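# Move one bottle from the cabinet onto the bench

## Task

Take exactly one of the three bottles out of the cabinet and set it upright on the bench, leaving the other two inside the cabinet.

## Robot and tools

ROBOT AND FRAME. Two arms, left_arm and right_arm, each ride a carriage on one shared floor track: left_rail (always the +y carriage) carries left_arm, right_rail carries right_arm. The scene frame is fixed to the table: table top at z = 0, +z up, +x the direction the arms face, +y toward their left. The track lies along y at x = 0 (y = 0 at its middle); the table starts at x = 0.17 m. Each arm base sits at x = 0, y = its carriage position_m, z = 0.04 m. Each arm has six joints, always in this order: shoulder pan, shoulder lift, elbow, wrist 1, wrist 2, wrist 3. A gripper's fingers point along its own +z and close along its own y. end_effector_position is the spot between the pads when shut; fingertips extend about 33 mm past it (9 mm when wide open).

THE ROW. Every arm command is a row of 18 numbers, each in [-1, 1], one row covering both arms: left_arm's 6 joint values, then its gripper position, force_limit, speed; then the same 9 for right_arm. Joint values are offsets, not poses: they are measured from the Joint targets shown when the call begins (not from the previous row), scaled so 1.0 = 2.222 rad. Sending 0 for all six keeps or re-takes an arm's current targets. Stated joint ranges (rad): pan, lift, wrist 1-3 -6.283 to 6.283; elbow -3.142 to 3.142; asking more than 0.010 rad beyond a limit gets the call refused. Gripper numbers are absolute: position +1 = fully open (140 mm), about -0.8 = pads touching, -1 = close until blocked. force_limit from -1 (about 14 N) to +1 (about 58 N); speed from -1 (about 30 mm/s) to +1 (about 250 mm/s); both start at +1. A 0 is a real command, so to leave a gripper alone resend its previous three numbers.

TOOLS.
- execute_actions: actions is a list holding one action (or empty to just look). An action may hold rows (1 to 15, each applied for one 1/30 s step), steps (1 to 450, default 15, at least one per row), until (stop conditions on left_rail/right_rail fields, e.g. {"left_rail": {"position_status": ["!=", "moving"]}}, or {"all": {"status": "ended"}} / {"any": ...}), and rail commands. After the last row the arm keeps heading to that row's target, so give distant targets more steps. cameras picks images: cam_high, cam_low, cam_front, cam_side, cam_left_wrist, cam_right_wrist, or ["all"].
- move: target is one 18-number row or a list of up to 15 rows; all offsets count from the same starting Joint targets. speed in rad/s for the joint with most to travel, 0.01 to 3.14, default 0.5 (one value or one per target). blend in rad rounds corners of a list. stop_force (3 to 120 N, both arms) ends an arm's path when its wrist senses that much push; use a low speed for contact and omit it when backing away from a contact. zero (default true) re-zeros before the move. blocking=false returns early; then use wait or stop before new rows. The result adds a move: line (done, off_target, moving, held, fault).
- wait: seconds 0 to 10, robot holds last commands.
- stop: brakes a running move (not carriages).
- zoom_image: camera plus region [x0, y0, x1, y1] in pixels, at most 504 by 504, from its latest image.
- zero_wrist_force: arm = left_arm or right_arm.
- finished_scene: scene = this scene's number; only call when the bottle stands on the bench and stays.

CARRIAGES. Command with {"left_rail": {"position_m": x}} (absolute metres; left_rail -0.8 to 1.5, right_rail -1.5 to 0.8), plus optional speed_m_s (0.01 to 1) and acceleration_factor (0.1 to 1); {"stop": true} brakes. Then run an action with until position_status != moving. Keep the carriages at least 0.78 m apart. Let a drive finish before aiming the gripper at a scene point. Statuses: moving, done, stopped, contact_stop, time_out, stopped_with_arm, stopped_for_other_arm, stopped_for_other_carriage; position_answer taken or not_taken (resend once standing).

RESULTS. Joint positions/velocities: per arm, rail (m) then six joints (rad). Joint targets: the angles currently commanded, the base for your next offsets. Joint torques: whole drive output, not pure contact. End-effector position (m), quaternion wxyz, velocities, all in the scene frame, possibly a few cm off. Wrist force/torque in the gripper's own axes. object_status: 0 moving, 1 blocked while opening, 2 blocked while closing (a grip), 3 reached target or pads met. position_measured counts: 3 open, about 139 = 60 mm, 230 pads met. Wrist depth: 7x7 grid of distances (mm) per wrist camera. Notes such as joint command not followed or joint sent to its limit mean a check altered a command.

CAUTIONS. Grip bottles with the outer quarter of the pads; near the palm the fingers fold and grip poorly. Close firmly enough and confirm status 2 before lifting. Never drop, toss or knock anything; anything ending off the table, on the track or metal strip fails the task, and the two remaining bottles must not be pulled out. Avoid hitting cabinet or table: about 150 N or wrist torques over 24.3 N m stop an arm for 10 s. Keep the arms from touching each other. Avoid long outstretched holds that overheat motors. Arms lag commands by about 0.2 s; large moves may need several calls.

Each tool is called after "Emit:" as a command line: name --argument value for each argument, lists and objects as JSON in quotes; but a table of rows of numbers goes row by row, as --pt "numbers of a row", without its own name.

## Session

Emit:
execute_actions --actions '[]'

Scene clock: 0.00 s.
left_arm: end_effector_position=(+0.3456, +1.0393, +0.5800) position_measured=3 object_status=3 end_effector_quat_wxyz=(+0.000, +0.000, +1.000, +0.000) | right_arm: end_effector_position=(+0.3456, -1.0976, +0.5800) position_measured=3 object_status=3 end_effector_quat_wxyz=(+0.000, +0.000, +1.000, +0.000)
Joint positions: left_arm=[1.012 -0.316 -1.725 0.971 -0.816 -1.571 -0.316] | right_arm=[-1.125 -0.316 -1.725 0.971 -0.816 -1.571 -0.316]
Joint velocities: within noise
Joint torques (N m): no reading
Wrist force (N): no reading
Wrist torque (N m): no reading
Wrist force, peak (N): no reading
Wrist depth (mm): cam_left_wrist=[629 642 627 622 611 617 586 / - 677 673 646 - 641 - / - 675 666 692 715 644 - / 750 139 737 732 - 703 120 / - 104 - 786 797 - 108 / - 1722 1764 1656 1695 2070 - / - 1824 1824 1794 1764 1722 1794] | cam_right_wrist=[660 664 662 651 657 662 660 / 695 - 636 655 715 - - / - - - - - - - / - 143 718 - - 145 741 / - 118 794 - - 154 108 / 878 - - 888 756 864 - / 1897 1947 1881 1913 1930 1913 -]
Joint targets: left_arm=[1.012 -0.316 -1.725 0.971 -0.816 -1.571 -0.316] | right_arm=[-1.125 -0.316 -1.725 0.971 -0.816 -1.571 -0.316]
Tool commands: left_gripper/position=+1.0 left_gripper/force_limit=+1.0 left_gripper/speed=+1.0 right_gripper/position=+1.0 right_gripper/force_limit=+1.0 right_gripper/speed=+1.0
left_rail: position_m=1.012 position_status=done
right_rail: position_m=-1.125 position_status=done

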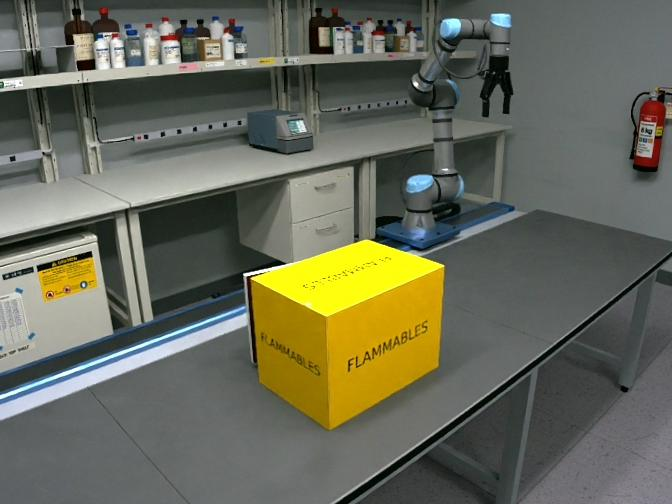

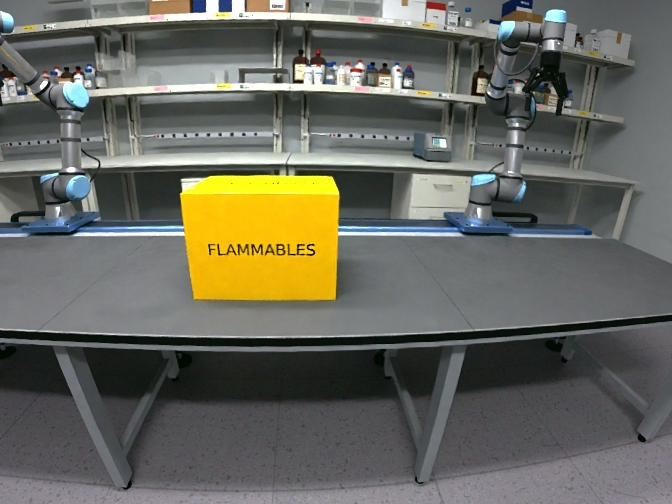

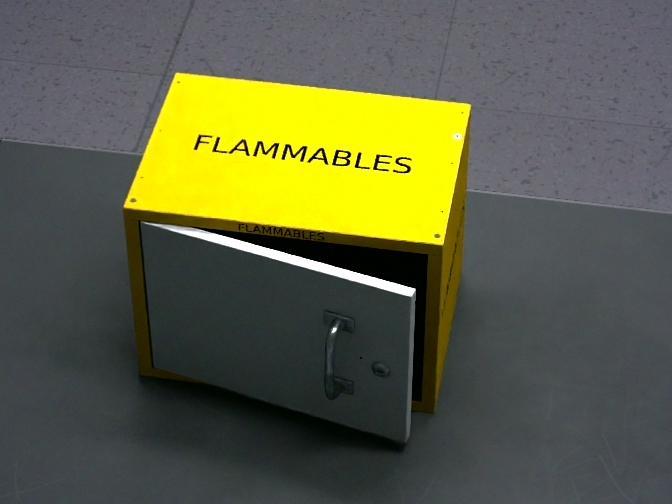

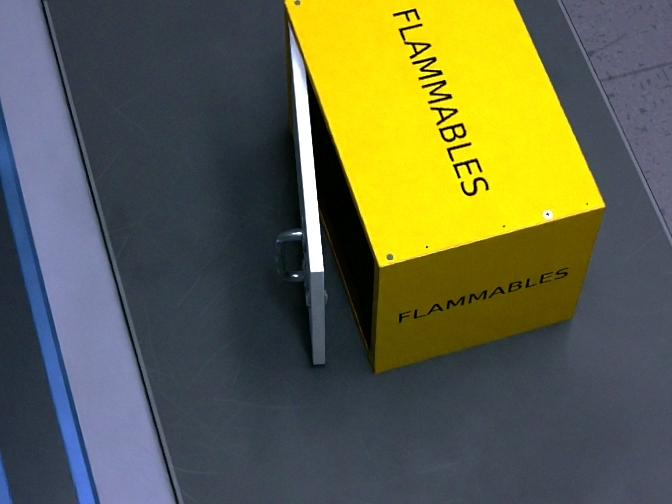

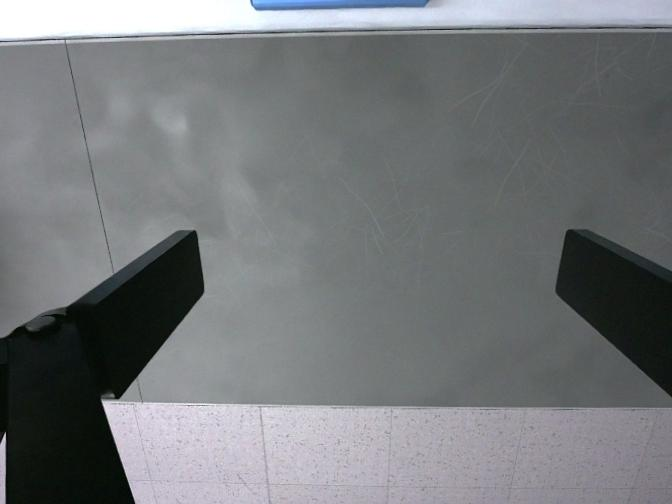

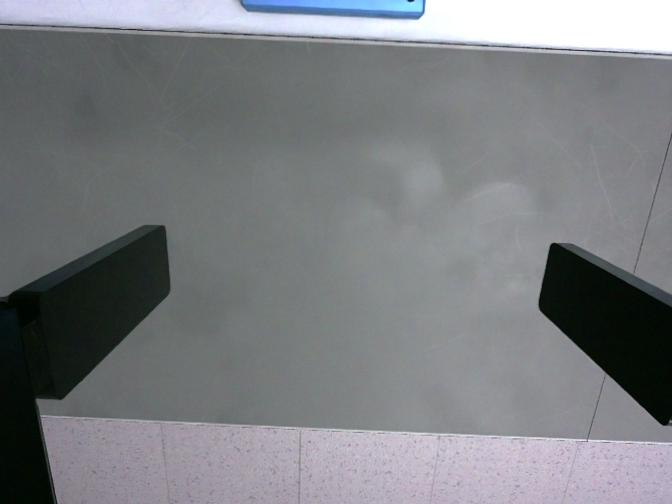

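Emit:
execute_actions --actions '[{"right_rail":{"position_m":-0.19,"speed_m_s":0.6,"acceleration_factor":0.6},"steps":120,"until":{"right_rail":{"position_status":["!=","moving"]}}}]'

Emit:
move --target '[0,0,0,0,0,0,1,1,1,0.0711,-0.1484,0.2247,0.412,0.707,0.0711,0,-1,-1]' --speed 1.2

Emit:
move --target '[0,0,0,0,0,0,1,1,1,0.0711,-0.1484,0.2247,0.412,0.707,0.0711,0,-1,-1]' --speed 1.2 --cameras '["cam_right_wrist","cam_side"]'

Scene clock: 3.20 s.
left_arm: end_effector_position=(+0.3456, +1.0393, +0.5800) position_measured=3 object_status=3 end_effector_quat_wxyz=(+0.000, +0.000, +1.000, +0.000) | right_arm: end_effector_position=(+0.3456, -0.1628, +0.5800) position_measured=3 object_status=3 end_effector_quat_wxyz=(+0.000, +0.000, +1.000, +0.000)
Joint positions: left_arm=[1.012 -0.316 -1.725 0.971 -0.816 -1.571 -0.316] | right_arm=[-0.19 -0.316 -1.725 0.971 -0.816 -1.571 -0.316]
Joint torques (N m): left_arm=[-1.1 -12.17 -19.4 -2.66 -0.08 0.05] | right_arm=[0.01 -12.58 -22.01 -2.4 0 0.13]
Wrist force (N): left_arm=[-0.1 0.0 -0.1] | right_arm=[0.0 0.0 0.0]
Wrist torque (N m): left_arm=[-0.01 0.04 0.00] | right_arm=[0.01 0.01 0.01]
Wrist force, peak (N): left_arm=[-0.3 -0.5 0.1] | right_arm=[-0.1 1.3 -0.1]
Wrist depth (mm): cam_left_wrist=[637 646 635 624 631 613 613 / 660 662 656 639 644 641 - / 725 652 688 - - 708 688 / 747 124 727 740 732 710 120 / - 104 - - 766 788 108 / - 844 1824 1993 1794 1505 812 / - 1855 1779 1855 1794 1764 -] | cam_right_wrist=[632 664 641 668 645 664 660 / - 687 - 678 - 697 674 / 732 - - 704 - - - / - 132 764 741 537 461 - / - 126 864 464 460 464 109 / - 864 885 478 492 490 108 / 1964 1930 1930 526 521 522 -]
Joint targets: left_arm=[1.012 -0.316 -1.725 0.971 -0.816 -1.571 -0.316] | right_arm=[-0.190 -0.316 -1.725 0.971 -0.816 -1.571 -0.316]
Tool commands: left_gripper/position=+1.0 left_gripper/force_limit=+1.0 left_gripper/speed=+1.0 right_gripper/position=+1.0 right_gripper/force_limit=+1.0 right_gripper/speed=+1.0
left_rail: position_m=1.012 position_status=done
right_rail: position_m=-0.190 speed_m_s=0.60 position_status=done

Scene clock: 6.07 s.
left_arm: end_effector_position=(+0.3456, +1.0393, +0.5800) position_measured=3 object_status=3 end_effector_quat_wxyz=(+0.000, +0.000, +1.000, +0.000) | right_arm: end_effector_position=(+0.2434, +0.2212, +0.7071) position_measured=129 object_status=0 end_effector_quat_wxyz=(-0.265, +0.365, +0.606, +0.656)
Joint positions: left_arm=[1.012 -0.316 -1.725 0.971 -0.816 -1.571 -0.316] | right_arm=[-0.19 -0.158 -2.055 1.47 0.099 0 -0.158]
Joint torques (N m): left_arm=[0.22 -11.98 -19.51 -2.77 -0.1 0.09] | right_arm=[8.81 -13.24 -10.87 1.11 2.87 1.76]
Wrist force (N): left_arm=[0.1 -0.4 -0.1] | right_arm=[-1.1 -1.3 0.3]
Wrist torque (N m): left_arm=[-0.10 -0.01 0.00] | right_arm=[0.10 0.51 -0.36]
Wrist force, peak (N): left_arm=[-0.1 -0.5 0.1] | right_arm=[-0.3 -1.7 1.1]
Wrist depth (mm): cam_left_wrist=[626 646 617 622 624 600 610 / 641 673 681 650 639 654 644 / 652 699 - - - 666 - / - 124 740 730 730 - 133 / - 111 837 - 797 783 109 / - 1681 1736 1618 1708 1643 1695 / - 1872 1824 1764 1794 1722 1764] | cam_right_wrist=[- 817 769 754 - - - / 3109 957 4146 892 - - 3025 / 864 995 - 3444 3670 - - / 896 1287 128 5206 3611 - 4478 / - 90 132 3731 133 109 91 / - 65 - 3067 - - 90 / - - - 2544 - - -]
Joint targets: left_arm=[1.012 -0.316 -1.725 0.971 -0.816 -1.571 -0.316] | right_arm=[-0.190 -0.158 -2.055 1.470 0.099 0.000 -0.158]
left_rail: position_m=1.012 position_status=done
right_rail: position_m=-0.190 speed_m_s=0.60 position_status=done
move: done

Scene clock: 8.27 s.
left_arm: end_effector_position=(+0.3456, +1.0393, +0.5800) position_measured=3 object_status=3 end_effector_quat_wxyz=(+0.000, +0.000, +1.000, +0.000) | right_arm: end_effector_position=(+0.2506, -0.0567, +0.3950) position_measured=129 object_status=3 end_effector_quat_wxyz=(+0.000, +0.884, +0.000, +0.467)
Joint positions: left_arm=[1.012 -0.316 -1.725 0.971 -0.816 -1.571 -0.316] | right_arm=[-0.19 0 -2.385 1.969 1.015 1.571 0]
Joint torques (N m): left_arm=[-0.05 -12.11 -19.02 -2.75 0.03 -0.08] | right_arm=[9.07 -0.03 -10.44 1.87 1.68 1.63]
Wrist force (N): left_arm=[-0.1 -0.1 -0.2] | right_arm=[-0.9 -0.9 0.1]
Wrist torque (N m): left_arm=[-0.02 0.01 0.00] | right_arm=[-0.03 0.24 -0.20]
Wrist force, peak (N): left_arm=[-0.2 -0.4 -0.2] | right_arm=[-2.8 -0.2 -0.2]
Wrist depth (mm): cam_left_wrist=[633 627 618 620 617 618 626 / - - - - 615 641 - / 710 - 701 - - 681 - / 815 128 747 - 727 - 120 / - 111 - 809 - 769 108 / - 1750 1668 1656 1695 1643 1656 / - 1809 1794 1779 1824 1779 1750] | cam_right_wrist=[2834 436 461 473 479 3109 3109 / 381 368 376 379 384 2407 2515 / 756 381 371 732 408 835 - / - - 129 384 173 645 - / - 90 113 481 411 109 90 / - 66 - 516 - - 90 / - - - - 464 - -]
Joint targets: left_arm=[1.012 -0.316 -1.725 0.971 -0.816 -1.571 -0.316] | right_arm=[-0.190 0.000 -2.385 1.969 1.015 1.571 0.000]
left_rail: position_m=1.012 position_status=done
right_rail: position_m=-0.190 speed_m_s=0.60 position_status=done
move: done
Images, in order (width x height): cam_side 672x504, cam_right_wrist 672x504.

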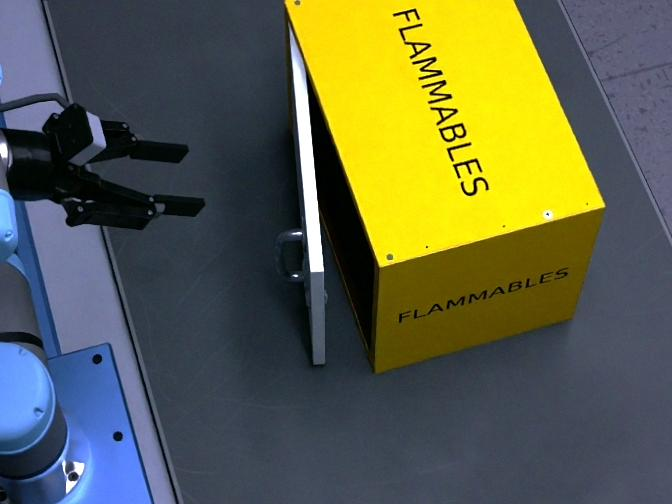

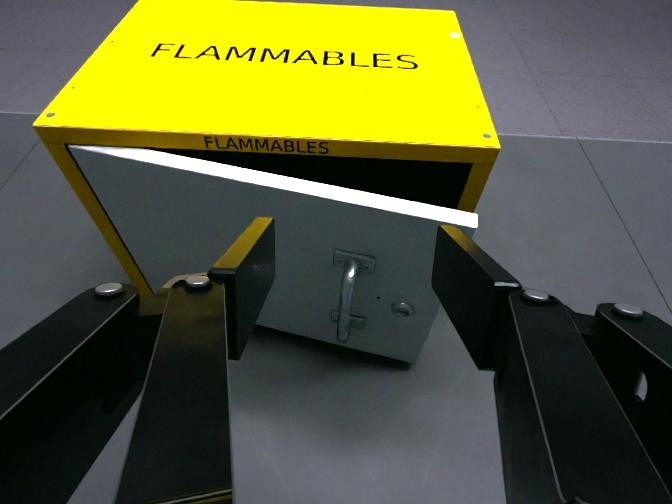

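Emit:
execute_actions --actions '[{"right_rail":{"position_m":-0.182,"speed_m_s":0.2,"acceleration_factor":0.4},"steps":60,"until":{"right_rail":{"position_status":["!=","moving"]}}}]'

Emit:
move --target '[0,0,0,0,0,0,1,1,1,0,0.0563,0.2199,-0.2762,0,0,0,-1,-1]' --speed 0.5 --stop_force 12 --cameras '["cam_right_wrist","cam_side"]'

Scene clock: 9.13 s.
left_arm: end_effector_position=(+0.3456, +1.0393, +0.5800) position_measured=3 object_status=3 end_effector_quat_wxyz=(+0.000, +0.000, +1.000, +0.000) | right_arm: end_effector_position=(+0.2505, -0.0488, +0.3949) position_measured=129 object_status=3 end_effector_quat_wxyz=(+0.000, +0.884, +0.000, +0.467)
Joint positions: left_arm=[1.012 -0.316 -1.725 0.971 -0.816 -1.571 -0.316] | right_arm=[-0.182 0 -2.385 1.969 1.015 1.571 0]
Joint torques (N m): left_arm=[0.42 -12.57 -19.83 -2.73 -0.06 -0.21] | right_arm=[8.34 -1.57 -10 1.81 1.15 1.44]
Wrist force (N): left_arm=[0.0 -0.1 0.2] | right_arm=[-0.8 -0.9 0.1]
Wrist torque (N m): left_arm=[-0.02 0.00 0.00] | right_arm=[-0.03 0.22 -0.20]
Wrist force, peak (N): left_arm=[-0.1 -0.5 0.3] | right_arm=[-0.9 -1.7 0.4]
Wrist depth (mm): cam_left_wrist=[639 631 627 633 610 615 596 / 670 664 670 - 652 596 642 / 710 675 708 722 - - 656 / 747 129 732 747 - - 118 / - 104 777 - 761 - 109 / - 1606 1695 837 1656 1571 1695 / - 1872 1794 1794 1764 1764 1779] | cam_right_wrist=[2870 457 463 - 478 3109 3198 / 2308 353 369 378 382 2460 2433 / - 389 356 356 432 - - / 636 - 135 382 173 - - / - 90 103 463 150 109 90 / - 65 512 - 527 - 90 / - - - 467 - - -]
Joint targets: left_arm=[1.012 -0.316 -1.725 0.971 -0.816 -1.571 -0.316] | right_arm=[-0.182 0.000 -2.385 1.969 1.015 1.571 0.000]
Tool commands: left_gripper/position=+1.0 left_gripper/force_limit=+1.0 left_gripper/speed=+1.0 right_gripper/position=+0.0 right_gripper/force_limit=-1.0 right_gripper/speed=-1.0
left_rail: position_m=1.012 position_status=done
right_rail: position_m=-0.182 speed_m_s=0.20 position_status=done

Scene clock: 11.67 s.
left_arm: end_effector_position=(+0.3456, +1.0393, +0.5800) position_measured=3 object_status=3 end_effector_quat_wxyz=(+0.000, +0.000, +1.000, +0.000) | right_arm: end_effector_position=(+0.3151, -0.0488, +0.1956) position_measured=129 object_status=3 end_effector_quat_wxyz=(+0.000, +0.884, +0.000, +0.467)
Joint positions: left_arm=[1.012 -0.316 -1.725 0.971 -0.816 -1.571 -0.316] | right_arm=[-0.182 0 -2.26 2.458 0.401 1.571 0]
Joint torques (N m): left_arm=[-0.81 -13.08 -19.29 -2.79 0.03 -0.15] | right_arm=[-0.07 19.45 -12.78 -2.11 -0.7 1.56]
Wrist force (N): left_arm=[0.0 -0.2 0.0] | right_arm=[-1.0 -1.3 0.1]
Wrist torque (N m): left_arm=[-0.04 0.00 0.00] | right_arm=[-0.10 0.25 -0.21]
Wrist force, peak (N): left_arm=[-0.2 -0.4 0.2] | right_arm=[-2.1 -1.4 1.2]
Wrist depth (mm): cam_left_wrist=[608 635 631 626 624 618 611 / 694 658 - 642 644 - - / 710 703 699 664 688 675 677 / - 139 747 753 722 701 127 / - 111 - 803 758 777 109 / - 847 1750 1708 1474 1681 1643 / - 1824 1840 1840 1764 1750 1708] | cam_right_wrist=[206 190 181 170 160 152 145 / 247 235 210 196 179 173 164 / 294 275 252 229 206 202 476 / 369 337 135 272 234 225 418 / - 90 132 338 135 109 90 / - 65 - 323 - - 90 / - - - 276 - - -]
Joint targets: left_arm=[1.012 -0.316 -1.725 0.971 -0.816 -1.571 -0.316] | right_arm=[-0.182 0.000 -2.260 2.458 0.401 1.571 0.000]
left_rail: position_m=1.012 position_status=done
right_rail: position_m=-0.182 speed_m_s=0.20 position_status=done
move: done
Images, in order (width x height): cam_side 672x504, cam_right_wrist 672x504.

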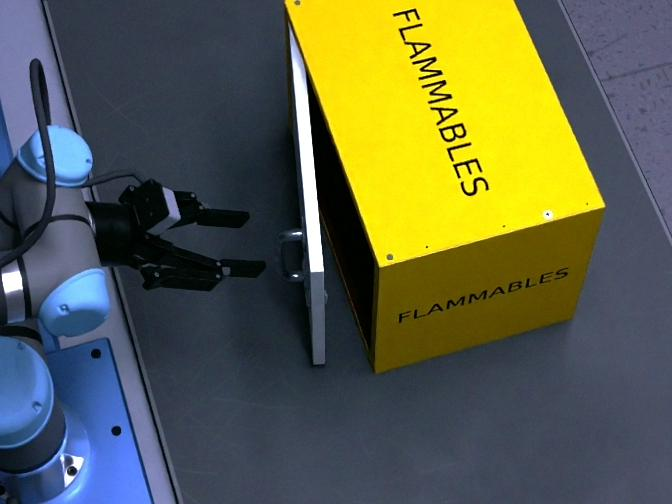

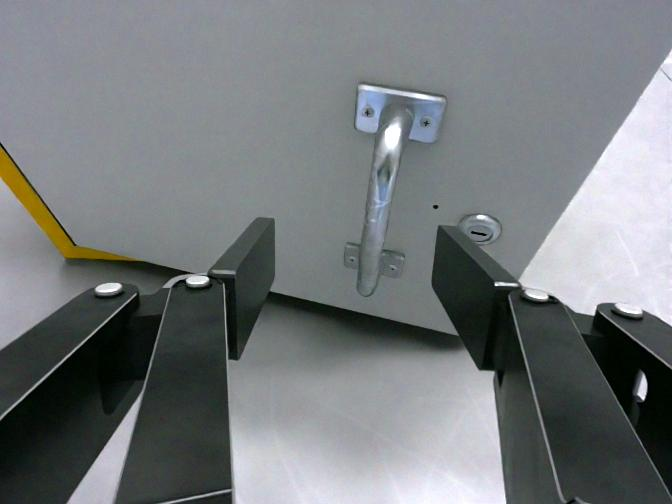

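Emit:
execute_actions --actions '[{"right_rail":{"position_m":-0.191},"steps":60,"until":{"right_rail":{"position_status":["!=","moving"]}}}]'

Emit:
move --target '[0,0,0,0,0,0,1,1,1,0,0.0387,0.0003,-0.0390,0,0,0,-1,-1]' --speed 0.15 --stop_force 7 --cameras '["cam_right_wrist","cam_side"]'

Scene clock: 12.40 s.
left_arm: end_effector_position=(+0.3456, +1.0393, +0.5800) position_measured=3 object_status=3 end_effector_quat_wxyz=(+0.000, +0.000, +1.000, +0.000) | right_arm: end_effector_position=(+0.3151, -0.0578, +0.1956) position_measured=129 object_status=3 end_effector_quat_wxyz=(+0.000, +0.884, +0.000, +0.467)
Joint positions: left_arm=[1.012 -0.316 -1.725 0.971 -0.816 -1.571 -0.316] | right_arm=[-0.191 0 -2.26 2.458 0.401 1.571 0]
Joint torques (N m): left_arm=[-0.54 -12.71 -19.69 -2.71 -0.21 -0.06] | right_arm=[-1.39 18.93 -13.62 -2.04 -0.66 1.57]
Wrist force (N): left_arm=[-0.6 0.0 0.0] | right_arm=[-1.1 -1.1 0.1]
Wrist torque (N m): left_arm=[-0.01 0.12 0.00] | right_arm=[-0.07 0.28 -0.22]
Wrist force, peak (N): left_arm=[-0.6 0.0 0.0] | right_arm=[-0.8 -2.4 0.2]
Wrist depth (mm): cam_left_wrist=[641 637 627 631 618 615 608 / 670 - 641 - 646 648 641 / 717 713 - 677 - 694 673 / 745 139 732 755 750 - 134 / - 111 - 766 791 828 109 / - 857 1681 1695 1695 821 1656 / - - 1809 1840 1779 1764 1764] | cam_right_wrist=[201 190 178 168 159 150 145 / 239 232 211 185 180 170 558 / 295 273 256 - 212 200 - / 351 330 135 249 239 230 450 / - 90 132 344 299 109 90 / - 65 - 315 316 - 90 / - - 281 - - - -]
Joint targets: left_arm=[1.012 -0.316 -1.725 0.971 -0.816 -1.571 -0.316] | right_arm=[-0.191 0.000 -2.260 2.458 0.401 1.571 0.000]
Tool commands: left_gripper/position=+1.0 left_gripper/force_limit=+1.0 left_gripper/speed=+1.0 right_gripper/position=+0.0 right_gripper/force_limit=-1.0 right_gripper/speed=-1.0
left_rail: position_m=1.012 position_status=done
right_rail: position_m=-0.191 speed_m_s=0.20 position_status=done

Scene clock: 14.10 s.
left_arm: end_effector_position=(+0.3456, +1.0393, +0.5800) position_measured=3 object_status=3 end_effector_quat_wxyz=(+0.000, +0.000, +1.000, +0.000) | right_arm: end_effector_position=(+0.3362, -0.0578, +0.1846) position_measured=129 object_status=3 end_effector_quat_wxyz=(+0.000, +0.884, +0.000, +0.467)
Joint positions: left_arm=[1.012 -0.316 -1.725 0.971 -0.816 -1.571 -0.316] | right_arm=[-0.191 0 -2.174 2.458 0.314 1.571 0]
Joint torques (N m): left_arm=[-0.09 -12.7 -20.32 -2.72 -0.04 -0.25] | right_arm=[-5.69 17.39 -12.63 -2.13 -0.66 1.45]
Wrist force (N): left_arm=[0.1 -0.2 0.0] | right_arm=[-0.8 -1.0 0.2]
Wrist torque (N m): left_arm=[-0.05 -0.02 0.00] | right_arm=[-0.06 0.22 -0.20]
Wrist force, peak (N): left_arm=[-0.4 -0.4 -0.1] | right_arm=[-1.1 -1.2 0.2]
Wrist depth (mm): cam_left_wrist=[644 605 626 613 617 611 610 / 662 639 656 654 644 - - / - 660 685 - 722 673 673 / 788 124 740 - 717 727 120 / - 111 - - 753 783 109 / - 861 1764 844 1594 821 1631 / - 1824 1824 1809 1750 1855 1750] | cam_right_wrist=[173 167 155 149 142 132 125 / 202 196 183 168 156 150 144 / 265 238 215 201 182 173 164 / 345 304 135 236 207 196 394 / - 90 113 309 266 109 91 / - 66 - 303 298 - 90 / - - - 280 279 - -]
Joint targets: left_arm=[1.012 -0.316 -1.725 0.971 -0.816 -1.571 -0.316] | right_arm=[-0.191 0.000 -2.174 2.458 0.314 1.571 0.000]
left_rail: position_m=1.012 position_status=done
right_rail: position_m=-0.191 speed_m_s=0.20 position_status=done
move: done
Images, in order (width x height): cam_side 672x504, cam_right_wrist 672x504.

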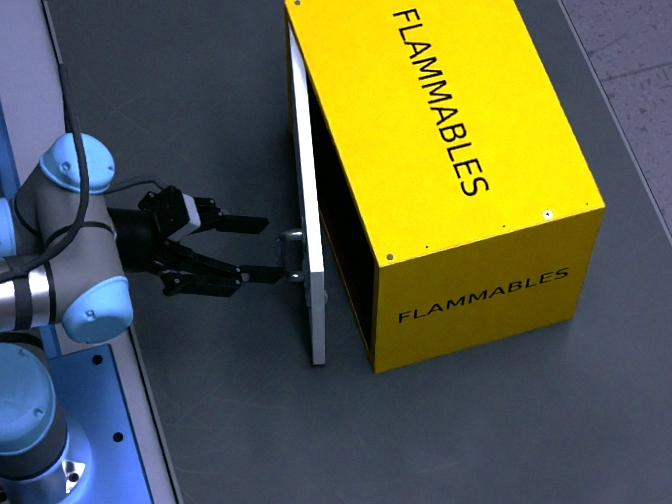

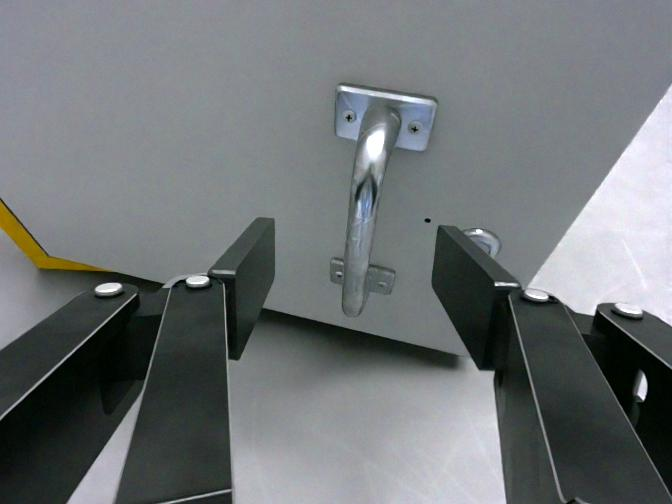

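Emit:
move --target '[0,0,0,0,0,0,1,1,1,0,0,0,0,0,0,-1,-0.3,-1]'

Emit:
move --pt "0 0 0 0 0 0 1 1 1 0.0603 -0.0712 0.0207 0.0504 0 0 -1 -0.3 -1" --pt "0 0 0 0 0 0 1 1 1 0.1099 -0.0845 0.0239 0.0606 0 0 -1 -0.3 -1" --speed 0.12 --blend 0.03 --stop_force 45 --cameras '["cam_right_wrist","cam_side"]'

Scene clock: 16.63 s.
left_arm: end_effector_position=(+0.3456, +1.0393, +0.5800) position_measured=3 object_status=3 end_effector_quat_wxyz=(+0.000, +0.000, +1.000, +0.000) | right_arm: end_effector_position=(+0.3362, -0.0579, +0.1846) position_measured=215 object_status=0 end_effector_quat_wxyz=(+0.000, +0.884, +0.000, +0.467)
Joint positions: left_arm=[1.012 -0.316 -1.725 0.971 -0.816 -1.571 -0.316] | right_arm=[-0.191 0 -2.174 2.458 0.314 1.571 0]
Joint torques (N m): left_arm=[0.25 -12.27 -18.88 -2.7 -0.09 -0.16] | right_arm=[1.13 15.62 -14.15 -2.13 -7.07 0.86]
Wrist force (N): left_arm=[-0.1 -0.1 0.0] | right_arm=[-2.1 13.5 -8.6]
Wrist torque (N m): left_arm=[-0.03 0.02 0.00] | right_arm=[-0.50 0.35 -0.03]
Wrist force, peak (N): left_arm=[-0.3 -0.3 0.2] | right_arm=[-1.8 17.8 -5.4]
Wrist depth (mm): cam_left_wrist=[637 611 633 618 620 591 611 / 675 - 652 611 648 670 639 / - 730 - - 694 685 679 / 750 129 - - - 701 119 / - 111 788 828 780 769 108 / - 847 847 1750 1571 1631 - / - 1840 1809 1779 1779 1736 1794] | cam_right_wrist=[173 167 155 148 142 132 125 / 210 196 182 168 156 151 143 / 247 238 218 198 188 173 - / 324 299 266 142 214 196 396 / - - 87 - 84 92 - / - - - - - 77 - / - - - - - - -]
Joint targets: left_arm=[1.012 -0.316 -1.725 0.971 -0.816 -1.571 -0.316] | right_arm=[-0.191 0.000 -2.174 2.458 0.314 1.571 0.000]
left_rail: position_m=1.012 position_status=done
right_rail: position_m=-0.191 speed_m_s=0.20 position_status=done
move: done

Scene clock: 19.97 s.
left_arm: end_effector_position=(+0.3456, +1.0393, +0.5800) position_measured=3 object_status=3 end_effector_quat_wxyz=(+0.000, +0.000, +1.000, +0.000) | right_arm: end_effector_position=(+0.2457, +0.0075, +0.1850) position_measured=231 object_status=3 end_effector_quat_wxyz=(-0.057, +0.878, +0.108, +0.463)
Joint positions: left_arm=[1.012 -0.316 -1.725 0.971 -0.816 -1.571 -0.316] | right_arm=[-0.191 0.244 -2.361 2.511 0.449 1.571 0]
Joint torques (N m): left_arm=[-1.31 -12.65 -19.57 -2.73 -0.1 -0.29] | right_arm=[10.25 -3.87 -14.07 2.02 1.36 -0.71]
Wrist force (N): left_arm=[0.0 -0.2 0.1] | right_arm=[-1.6 -0.1 -0.2]
Wrist torque (N m): left_arm=[-0.04 0.00 0.00] | right_arm=[0.15 0.38 -0.20]
Wrist force, peak (N): left_arm=[-0.1 -0.5 -0.3] | right_arm=[0.3 17.4 -4.0]
Wrist depth (mm): cam_left_wrist=[635 633 631 624 620 617 606 / 675 656 658 652 666 641 - / 730 690 706 683 688 675 - / - 128 713 761 725 - 134 / - 104 - 735 766 780 108 / - 1708 857 1537 1571 1722 1643 / - 1888 1809 1779 1779 1750 1722] | cam_right_wrist=[- - 304 246 228 195 181 / - 523 376 305 255 221 197 / 439 446 438 336 293 244 219 / 395 - - 115 362 288 252 / - - 81 - 87 295 349 / - - - - - 75 - / - - - - - - -]
Joint targets: left_arm=[1.012 -0.316 -1.725 0.971 -0.816 -1.571 -0.316] | right_arm=[-0.191 0.244 -2.361 2.511 0.449 1.571 0.000]
left_rail: position_m=1.012 position_status=done
right_rail: position_m=-0.191 speed_m_s=0.20 position_status=done
move: done
Images, in order (width x height): cam_side 672x504, cam_right_wrist 672x504.

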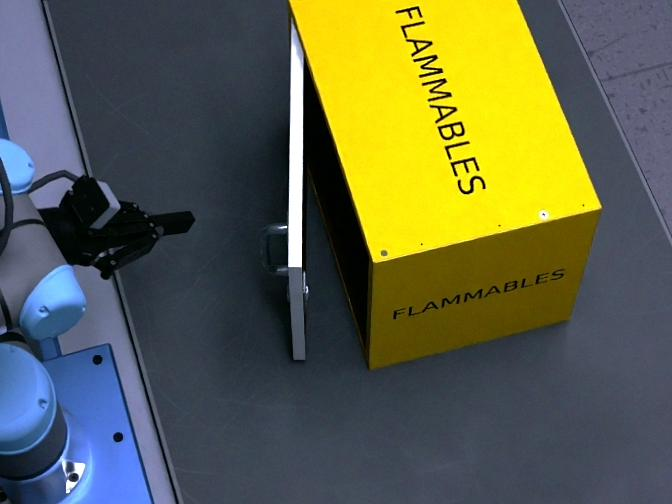

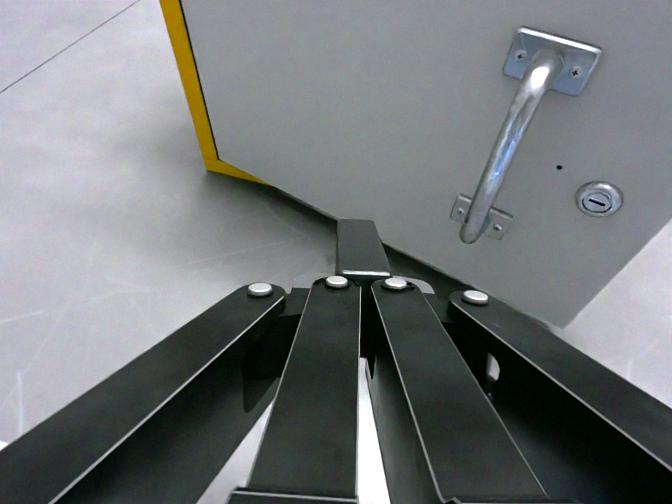

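Emit:
move --target '[0,0,0,0,0,0,1,1,1,-0.1099,-0.0214,-0.0020,0.0234,0,0,0,-1,-1]' --speed 0.2 --stop_force 10

Emit:
execute_actions --actions '[{"right_rail":{"position_m":-0.175,"speed_m_s":0.1},"steps":60,"until":{"right_rail":{"position_status":["!=","moving"]}}}]' --cameras '["cam_right_wrist","cam_side"]'

Scene clock: 22.77 s.
left_arm: end_effector_position=(+0.3456, +1.0393, +0.5800) position_measured=3 object_status=3 end_effector_quat_wxyz=(+0.000, +0.000, +1.000, +0.000) | right_arm: end_effector_position=(+0.2751, -0.0578, +0.1906) position_measured=129 object_status=0 end_effector_quat_wxyz=(+0.000, +0.884, +0.000, +0.467)
Joint positions: left_arm=[1.012 -0.316 -1.725 0.971 -0.816 -1.571 -0.316] | right_arm=[-0.191 0 -2.409 2.507 0.501 1.571 0]
Joint torques (N m): left_arm=[-0.86 -12.55 -19.55 -2.76 -0.04 -0.31] | right_arm=[-8.9 -2.62 -37.81 1.98 1.55 -0.66]
Wrist force (N): left_arm=[0.0 0.0 0.0] | right_arm=[-1.6 0.0 -0.3]
Wrist torque (N m): left_arm=[-0.01 0.01 0.00] | right_arm=[0.17 0.39 -0.20]
Wrist force, peak (N): left_arm=[-0.3 -0.5 0.1] | right_arm=[-2.0 -0.3 -0.4]
Wrist depth (mm): cam_left_wrist=[639 646 633 631 620 610 611 / 642 646 622 710 642 656 591 / - 699 692 727 683 683 683 / - 124 766 755 713 703 119 / - 104 783 803 818 - 109 / - 1681 1656 1668 797 1548 1695 / - 1809 1855 1779 1779 1736 1750] | cam_right_wrist=[- 226 206 190 176 164 2488 / 299 271 - 210 201 186 558 / 362 346 290 248 238 458 - / 387 383 152 304 252 401 374 / - 90 112 347 151 109 91 / - 65 - 309 316 - 90 / - - 276 284 279 - -]
Joint targets: left_arm=[1.012 -0.316 -1.725 0.971 -0.816 -1.571 -0.316] | right_arm=[-0.191 0.000 -2.409 2.507 0.501 1.571 0.000]
left_rail: position_m=1.012 position_status=done
right_rail: position_m=-0.191 speed_m_s=0.20 position_status=done
move: done

Scene clock: 23.40 s.
left_arm: end_effector_position=(+0.3456, +1.0393, +0.5800) position_measured=3 object_status=3 end_effector_quat_wxyz=(+0.000, +0.000, +1.000, +0.000) | right_arm: end_effector_position=(+0.2751, -0.0418, +0.1906) position_measured=129 object_status=3 end_effector_quat_wxyz=(+0.000, +0.884, +0.000, +0.467)
Joint positions: left_arm=[1.012 -0.316 -1.725 0.971 -0.816 -1.571 -0.316] | right_arm=[-0.175 0 -2.409 2.507 0.501 1.571 0]
Joint torques (N m): left_arm=[-0.99 -12.81 -19.1 -2.68 -0.05 -0.4] | right_arm=[-7.9 -2.23 -37.48 1.61 1.45 -0.66]
Wrist force (N): left_arm=[-0.1 -0.1 0.1] | right_arm=[-1.7 0.2 -0.4]
Wrist torque (N m): left_arm=[-0.02 0.03 0.00] | right_arm=[0.20 0.42 -0.19]
Wrist force, peak (N): left_arm=[-0.3 -0.2 0.3] | right_arm=[-1.6 0.9 -0.3]
Wrist depth (mm): cam_left_wrist=[639 624 626 624 622 618 591 / - 666 - 648 652 644 - / - 681 725 - 710 670 658 / 794 125 - - 722 727 120 / - 104 791 - 794 - 109 / - 1779 1872 1681 1505 1939 1656 / - 1794 1824 1779 1809 1722 1736] | cam_right_wrist=[252 232 209 194 180 168 159 / 303 263 248 226 207 191 - / 378 325 300 269 236 221 485 / - - 128 327 256 384 407 / - 90 111 342 134 110 91 / - 65 300 309 - - 90 / - - 277 288 - - -]
Joint targets: left_arm=[1.012 -0.316 -1.725 0.971 -0.816 -1.571 -0.316] | right_arm=[-0.175 0.000 -2.409 2.507 0.501 1.571 0.000]
Tool commands: left_gripper/position=+1.0 left_gripper/force_limit=+1.0 left_gripper/speed=+1.0 right_gripper/position=+0.0 right_gripper/force_limit=-1.0 right_gripper/speed=-1.0
left_rail: position_m=1.012 position_status=done
right_rail: position_m=-0.175 speed_m_s=0.10 position_status=done
Images, in order (width x height): cam_side 672x504, cam_right_wrist 672x504.

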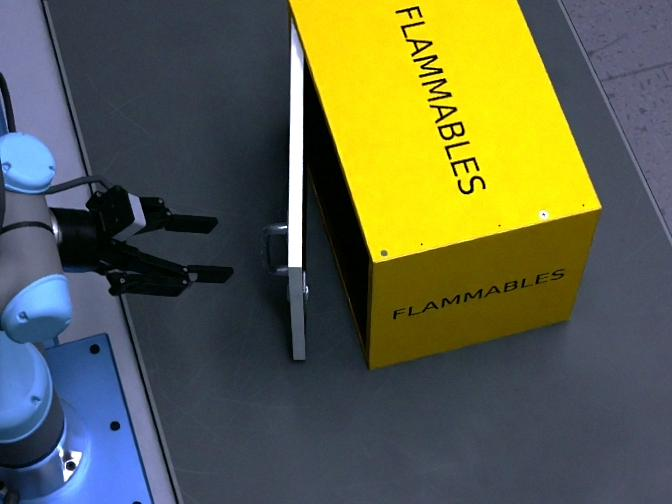

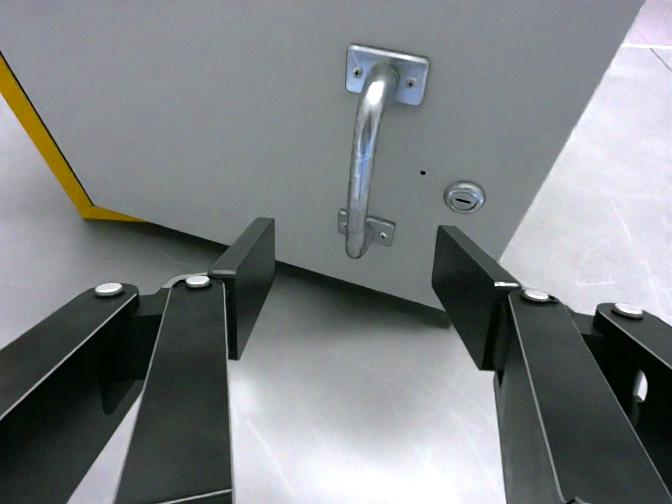

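Emit:
execute_actions --actions '[{"right_rail":{"position_m":-0.178,"speed_m_s":0.1},"steps":60,"until":{"right_rail":{"position_status":["!=","moving"]}}}]'

Emit:
move --target '[0,0,0,0,0,0,1,1,1,0,0.0975,-0.0152,-0.0823,0,0,0,-1,-1]' --speed 0.15 --stop_force 7 --cameras '["cam_right_wrist","cam_side"]'

Scene clock: 24.10 s.
left_arm: end_effector_position=(+0.3456, +1.0393, +0.5800) position_measured=3 object_status=3 end_effector_quat_wxyz=(+0.000, +0.000, +1.000, +0.000) | right_arm: end_effector_position=(+0.2751, -0.0448, +0.1906) position_measured=129 object_status=3 end_effector_quat_wxyz=(+0.000, +0.884, +0.000, +0.467)
Joint positions: left_arm=[1.012 -0.316 -1.725 0.971 -0.816 -1.571 -0.316] | right_arm=[-0.178 0 -2.409 2.507 0.501 1.571 0]
Joint torques (N m): left_arm=[-0.66 -12.16 -19.11 -2.75 -0.2 -0.24] | right_arm=[-6.54 -1.52 -36.19 1.46 1.28 -0.73]
Wrist force (N): left_arm=[0.0 -0.3 0.2] | right_arm=[-1.6 0.2 -0.6]
Wrist torque (N m): left_arm=[-0.06 0.01 0.00] | right_arm=[0.20 0.39 -0.20]
Wrist force, peak (N): left_arm=[-0.1 -0.5 0.1] | right_arm=[-1.7 -1.2 -0.5]
Wrist depth (mm): cam_left_wrist=[635 631 627 624 626 615 608 / 677 652 656 - 627 642 641 / 699 692 - - 690 681 681 / 732 125 750 - - 703 135 / - 111 797 - - 786 108 / - 847 1631 1695 834 1495 1643 / - 1855 1824 1809 1779 1750 1779] | cam_right_wrist=[250 232 209 192 179 167 169 / 291 - 247 211 205 190 599 / - 334 321 244 231 221 - / 375 378 128 325 174 250 395 / - 90 112 - 133 110 91 / - 66 302 - 309 - 90 / - - 276 278 284 - -]
Joint targets: left_arm=[1.012 -0.316 -1.725 0.971 -0.816 -1.571 -0.316] | right_arm=[-0.178 0.000 -2.409 2.507 0.501 1.571 0.000]
Tool commands: left_gripper/position=+1.0 left_gripper/force_limit=+1.0 left_gripper/speed=+1.0 right_gripper/position=+0.0 right_gripper/force_limit=-1.0 right_gripper/speed=-1.0
left_rail: position_m=1.012 position_status=done
right_rail: position_m=-0.178 speed_m_s=0.10 position_status=done

Scene clock: 26.67 s.
left_arm: end_effector_position=(+0.3456, +1.0393, +0.5800) position_measured=3 object_status=3 end_effector_quat_wxyz=(+0.000, +0.000, +1.000, +0.000) | right_arm: end_effector_position=(+0.3301, -0.0448, +0.1815) position_measured=129 object_status=3 end_effector_quat_wxyz=(+0.000, +0.884, +0.000, +0.467)
Joint positions: left_arm=[1.012 -0.316 -1.725 0.971 -0.816 -1.571 -0.316] | right_arm=[-0.178 0 -2.192 2.473 0.318 1.571 0]
Joint torques (N m): left_arm=[-0.8 -12.93 -19.46 -2.7 -0.03 -0.37] | right_arm=[-0.29 17.26 -37.59 -2.12 1.4 -0.59]
Wrist force (N): left_arm=[-0.1 -0.1 -0.2] | right_arm=[-1.5 0.1 -0.6]
Wrist torque (N m): left_arm=[-0.03 0.01 0.00] | right_arm=[0.18 0.39 -0.21]
Wrist force, peak (N): left_arm=[-0.2 -0.5 -0.1] | right_arm=[-1.9 -0.1 -0.8]
Wrist depth (mm): cam_left_wrist=[635 615 631 626 606 610 611 / 668 688 - 641 666 - 629 / 668 699 717 694 690 677 - / - 125 - 797 717 722 115 / - 111 821 750 - - 109 / - 854 1668 1722 1695 1855 1668 / - 1855 1824 1794 1779 1794 1736] | cam_right_wrist=[181 173 148 140 131 121 114 / 218 198 185 151 147 138 127 / 274 243 210 183 172 158 145 / 355 311 135 228 152 179 - / - 90 103 296 255 109 90 / - 65 293 300 299 - 90 / - - - 270 276 - -]
Joint targets: left_arm=[1.012 -0.316 -1.725 0.971 -0.816 -1.571 -0.316] | right_arm=[-0.178 0.000 -2.192 2.473 0.318 1.571 0.000]
left_rail: position_m=1.012 position_status=done
right_rail: position_m=-0.178 speed_m_s=0.10 position_status=done
move: done
Images, in order (width x height): cam_side 672x504, cam_right_wrist 672x504.

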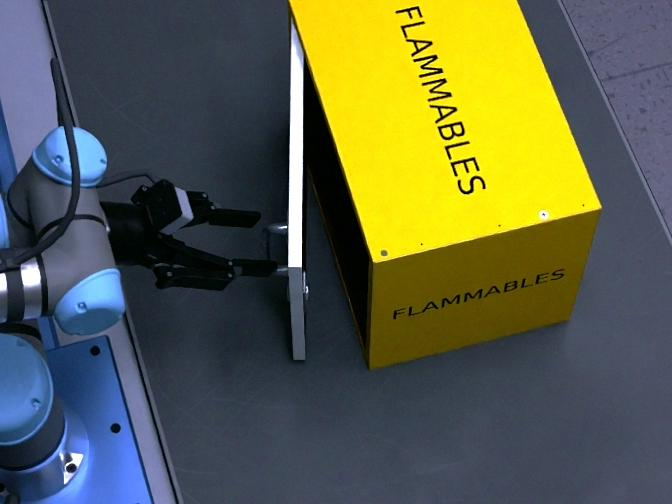

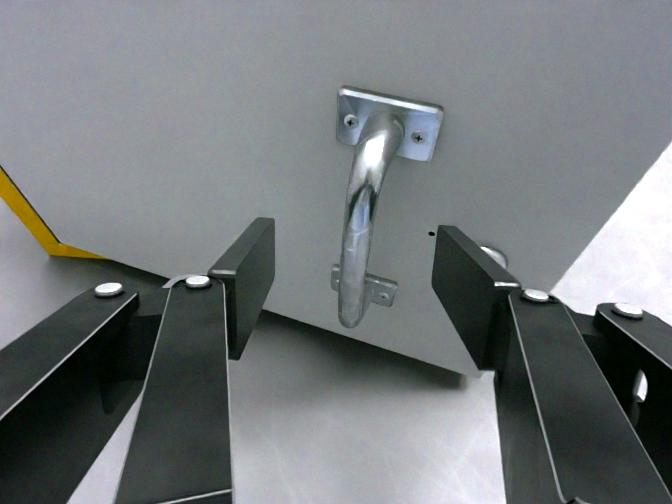

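Emit:
move --pt "0 0 0 0 0 0 1 1 1 0 0.0078 -0.0012 -0.0066 0 0 0 0.0 -1" --pt "0 0 0 0 0 0 1 1 1 0 0.0078 -0.0012 -0.0066 0 0 -1 0.0 -1" --speed 0.1

Emit:
move --target '[0,0,0,0,0,0,1,1,1,0.0468,-0.0580,0.0163,0.0417,0,0,-1,0.0,-1]' --speed 0.1 --stop_force 45 --cameras '["cam_right_wrist","cam_side"]'

Scene clock: 30.93 s.
left_arm: end_effector_position=(+0.3456, +1.0393, +0.5800) position_measured=3 object_status=3 end_effector_quat_wxyz=(+0.000, +0.000, +1.000, +0.000) | right_arm: end_effector_position=(+0.3345, -0.0448, +0.1802) position_measured=214 object_status=0 end_effector_quat_wxyz=(+0.000, +0.884, +0.000, +0.467)
Joint positions: left_arm=[1.012 -0.316 -1.725 0.971 -0.816 -1.571 -0.316] | right_arm=[-0.178 0 -2.175 2.471 0.304 1.571 0]
Joint torques (N m): left_arm=[-0.87 -12.57 -19.51 -2.74 -0.11 -0.38] | right_arm=[7.88 16.36 -35.35 -2.17 -4.37 -0.5]
Wrist force (N): left_arm=[0.0 -0.1 0.1] | right_arm=[-0.9 11.1 -10.0]
Wrist torque (N m): left_arm=[-0.02 0.00 -0.01] | right_arm=[0.33 0.39 0.51]
Wrist force, peak (N): left_arm=[0.0 -0.5 -0.2] | right_arm=[-0.9 11.2 -9.9]
Wrist depth (mm): cam_left_wrist=[642 629 627 622 617 620 608 / 644 660 660 668 656 - 633 / 690 703 - 690 681 708 646 / 747 128 737 - - 708 133 / - 104 - - - 783 109 / - 864 1855 1872 1505 828 1618 / - 1779 1809 1809 1779 1779 1750] | cam_right_wrist=[173 161 153 138 126 117 111 / 210 192 174 153 143 135 123 / 262 236 208 180 167 152 140 / 339 299 254 142 190 179 - / 322 - 86 - 84 95 - / - - - - - 69 - / - - - - - - -]
Joint targets: left_arm=[1.012 -0.316 -1.725 0.971 -0.816 -1.571 -0.316] | right_arm=[-0.178 0.000 -2.175 2.471 0.304 1.571 0.000]
left_rail: position_m=1.012 position_status=done
right_rail: position_m=-0.178 speed_m_s=0.10 position_status=done
move: done

Scene clock: 33.33 s.
left_arm: end_effector_position=(+0.3456, +1.0393, +0.5800) position_measured=3 object_status=3 end_effector_quat_wxyz=(+0.000, +0.000, +1.000, +0.000) | right_arm: end_effector_position=(+0.2850, -0.0143, +0.1815) position_measured=214 object_status=2 end_effector_quat_wxyz=(-0.024, +0.883, +0.046, +0.466)
Joint positions: left_arm=[1.012 -0.316 -1.725 0.971 -0.816 -1.571 -0.316] | right_arm=[-0.178 0.104 -2.304 2.507 0.396 1.571 0]
Joint torques (N m): left_arm=[-0.55 -12.3 -19.6 -2.79 -0.06 -0.61] | right_arm=[9.3 -9.52 -18.76 1.1 4.32 -0.55]
Wrist force (N): left_arm=[-0.3 0.0 -0.1] | right_arm=[-12.3 -6.9 18.7]
Wrist torque (N m): left_arm=[0.00 0.07 -0.01] | right_arm=[0.65 0.87 0.72]
Wrist force, peak (N): left_arm=[-0.1 -0.5 -0.2] | right_arm=[-22.7 5.7 12.3]
Wrist depth (mm): cam_left_wrist=[641 633 624 626 601 631 618 / 662 662 648 - 664 641 692 / 681 703 670 706 683 670 - / - 129 - 740 730 710 120 / - 104 771 786 797 - 109 / - 1736 1824 1681 1656 1631 1668 / - 1840 1824 1872 1764 1794 1809] | cam_right_wrist=[279 227 179 151 126 114 97 / 496 282 212 174 139 121 108 / 440 376 262 199 154 136 118 / - - 317 139 173 159 131 / 330 - 86 - 84 92 153 / - - - - - 69 - / - - - - - - -]
Joint targets: left_arm=[1.012 -0.316 -1.725 0.971 -0.816 -1.571 -0.316] | right_arm=[-0.178 0.104 -2.304 2.507 0.396 1.571 0.000]
left_rail: position_m=1.012 position_status=done
right_rail: position_m=-0.178 speed_m_s=0.10 position_status=done
move: done
Images, in order (width x height): cam_side 672x504, cam_right_wrist 672x504.

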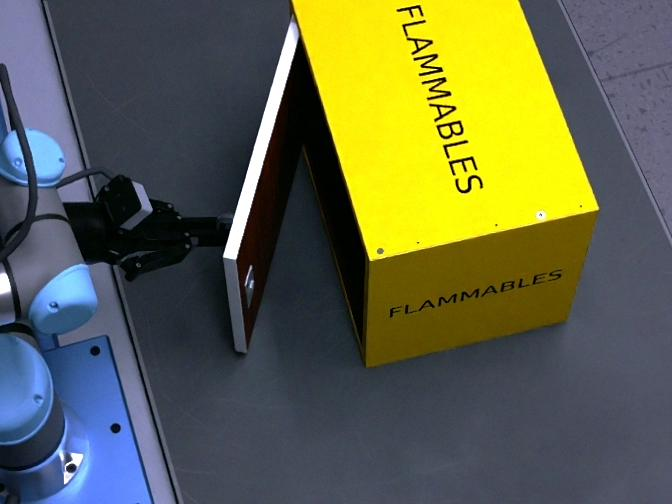

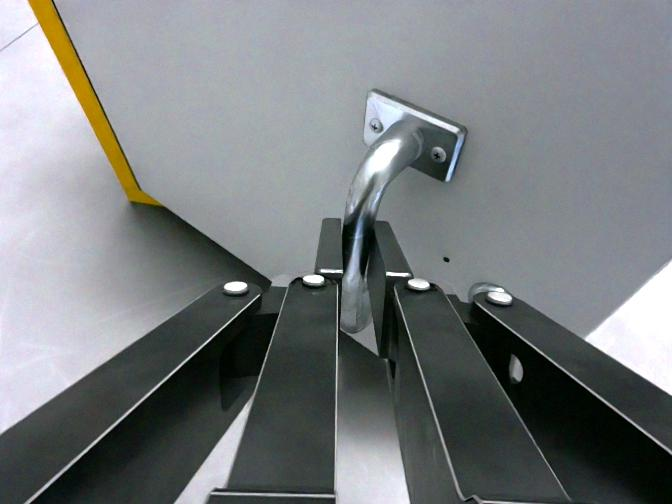

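Emit:
move --target '[0,0,0,0,0,0,1,1,1,0.0605,-0.0188,0.0045,0.0143,0,0,-1,0.0,-1]' --speed 0.1 --stop_force 45 --cameras '["cam_right_wrist","cam_side"]'

Scene clock: 35.93 s.
left_arm: end_effector_position=(+0.3456, +1.0393, +0.5800) position_measured=3 object_status=3 end_effector_quat_wxyz=(+0.000, +0.000, +1.000, +0.000) | right_arm: end_effector_position=(+0.2502, +0.0199, +0.1816) position_measured=214 object_status=2 end_effector_quat_wxyz=(-0.055, +0.878, +0.105, +0.464)
Joint positions: left_arm=[1.012 -0.316 -1.725 0.971 -0.816 -1.571 -0.316] | right_arm=[-0.178 0.238 -2.346 2.517 0.428 1.571 0]
Joint torques (N m): left_arm=[-0.29 -12.75 -19.9 -2.76 -0.1 -0.69] | right_arm=[10.71 -9.78 -21.98 -0.9 -0.79 -0.45]
Wrist force (N): left_arm=[-0.2 -0.2 0.2] | right_arm=[-16.7 3.5 8.7]
Wrist torque (N m): left_arm=[-0.05 0.04 0.00] | right_arm=[0.41 0.95 0.73]
Wrist force, peak (N): left_arm=[-0.3 -0.5 0.0] | right_arm=[-12.5 -6.9 18.8]
Wrist depth (mm): cam_left_wrist=[637 631 626 622 613 639 572 / 664 650 658 656 646 627 - / 703 708 692 - - 681 - / 708 128 745 697 - - 135 / - 104 812 - - - 108 / - 1695 1643 1939 1695 1537 1656 / - 1794 1824 1750 1794 1794 1722] | cam_right_wrist=[- 345 258 173 132 105 85 / - 517 373 196 140 110 88 / 436 437 351 230 143 119 102 / - 378 384 142 174 136 108 / - - 86 95 84 93 113 / - - - - - 69 - / - - - - - - -]
Joint targets: left_arm=[1.012 -0.316 -1.725 0.971 -0.816 -1.571 -0.316] | right_arm=[-0.178 0.238 -2.346 2.517 0.428 1.571 0.000]
left_rail: position_m=1.012 position_status=done
right_rail: position_m=-0.178 speed_m_s=0.10 position_status=done
move: done
Images, in order (width x height): cam_side 672x504, cam_right_wrist 672x504.

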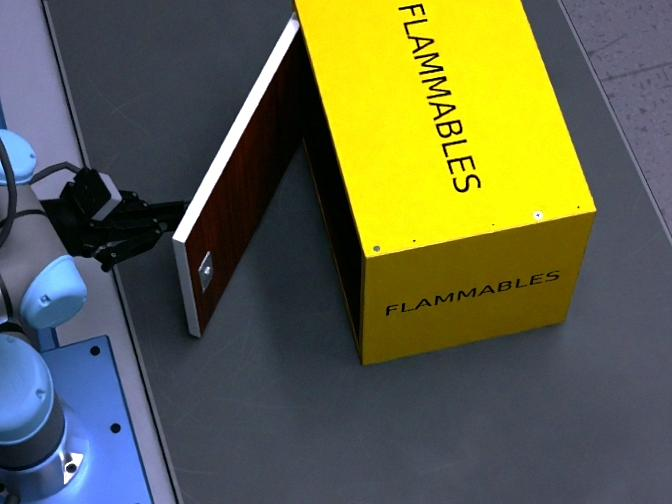

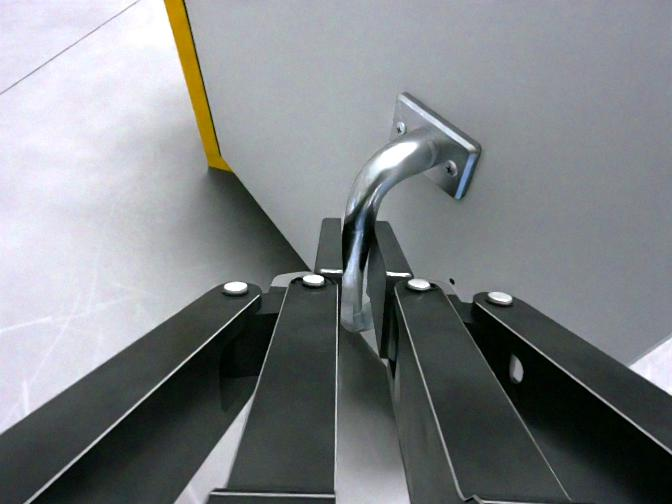

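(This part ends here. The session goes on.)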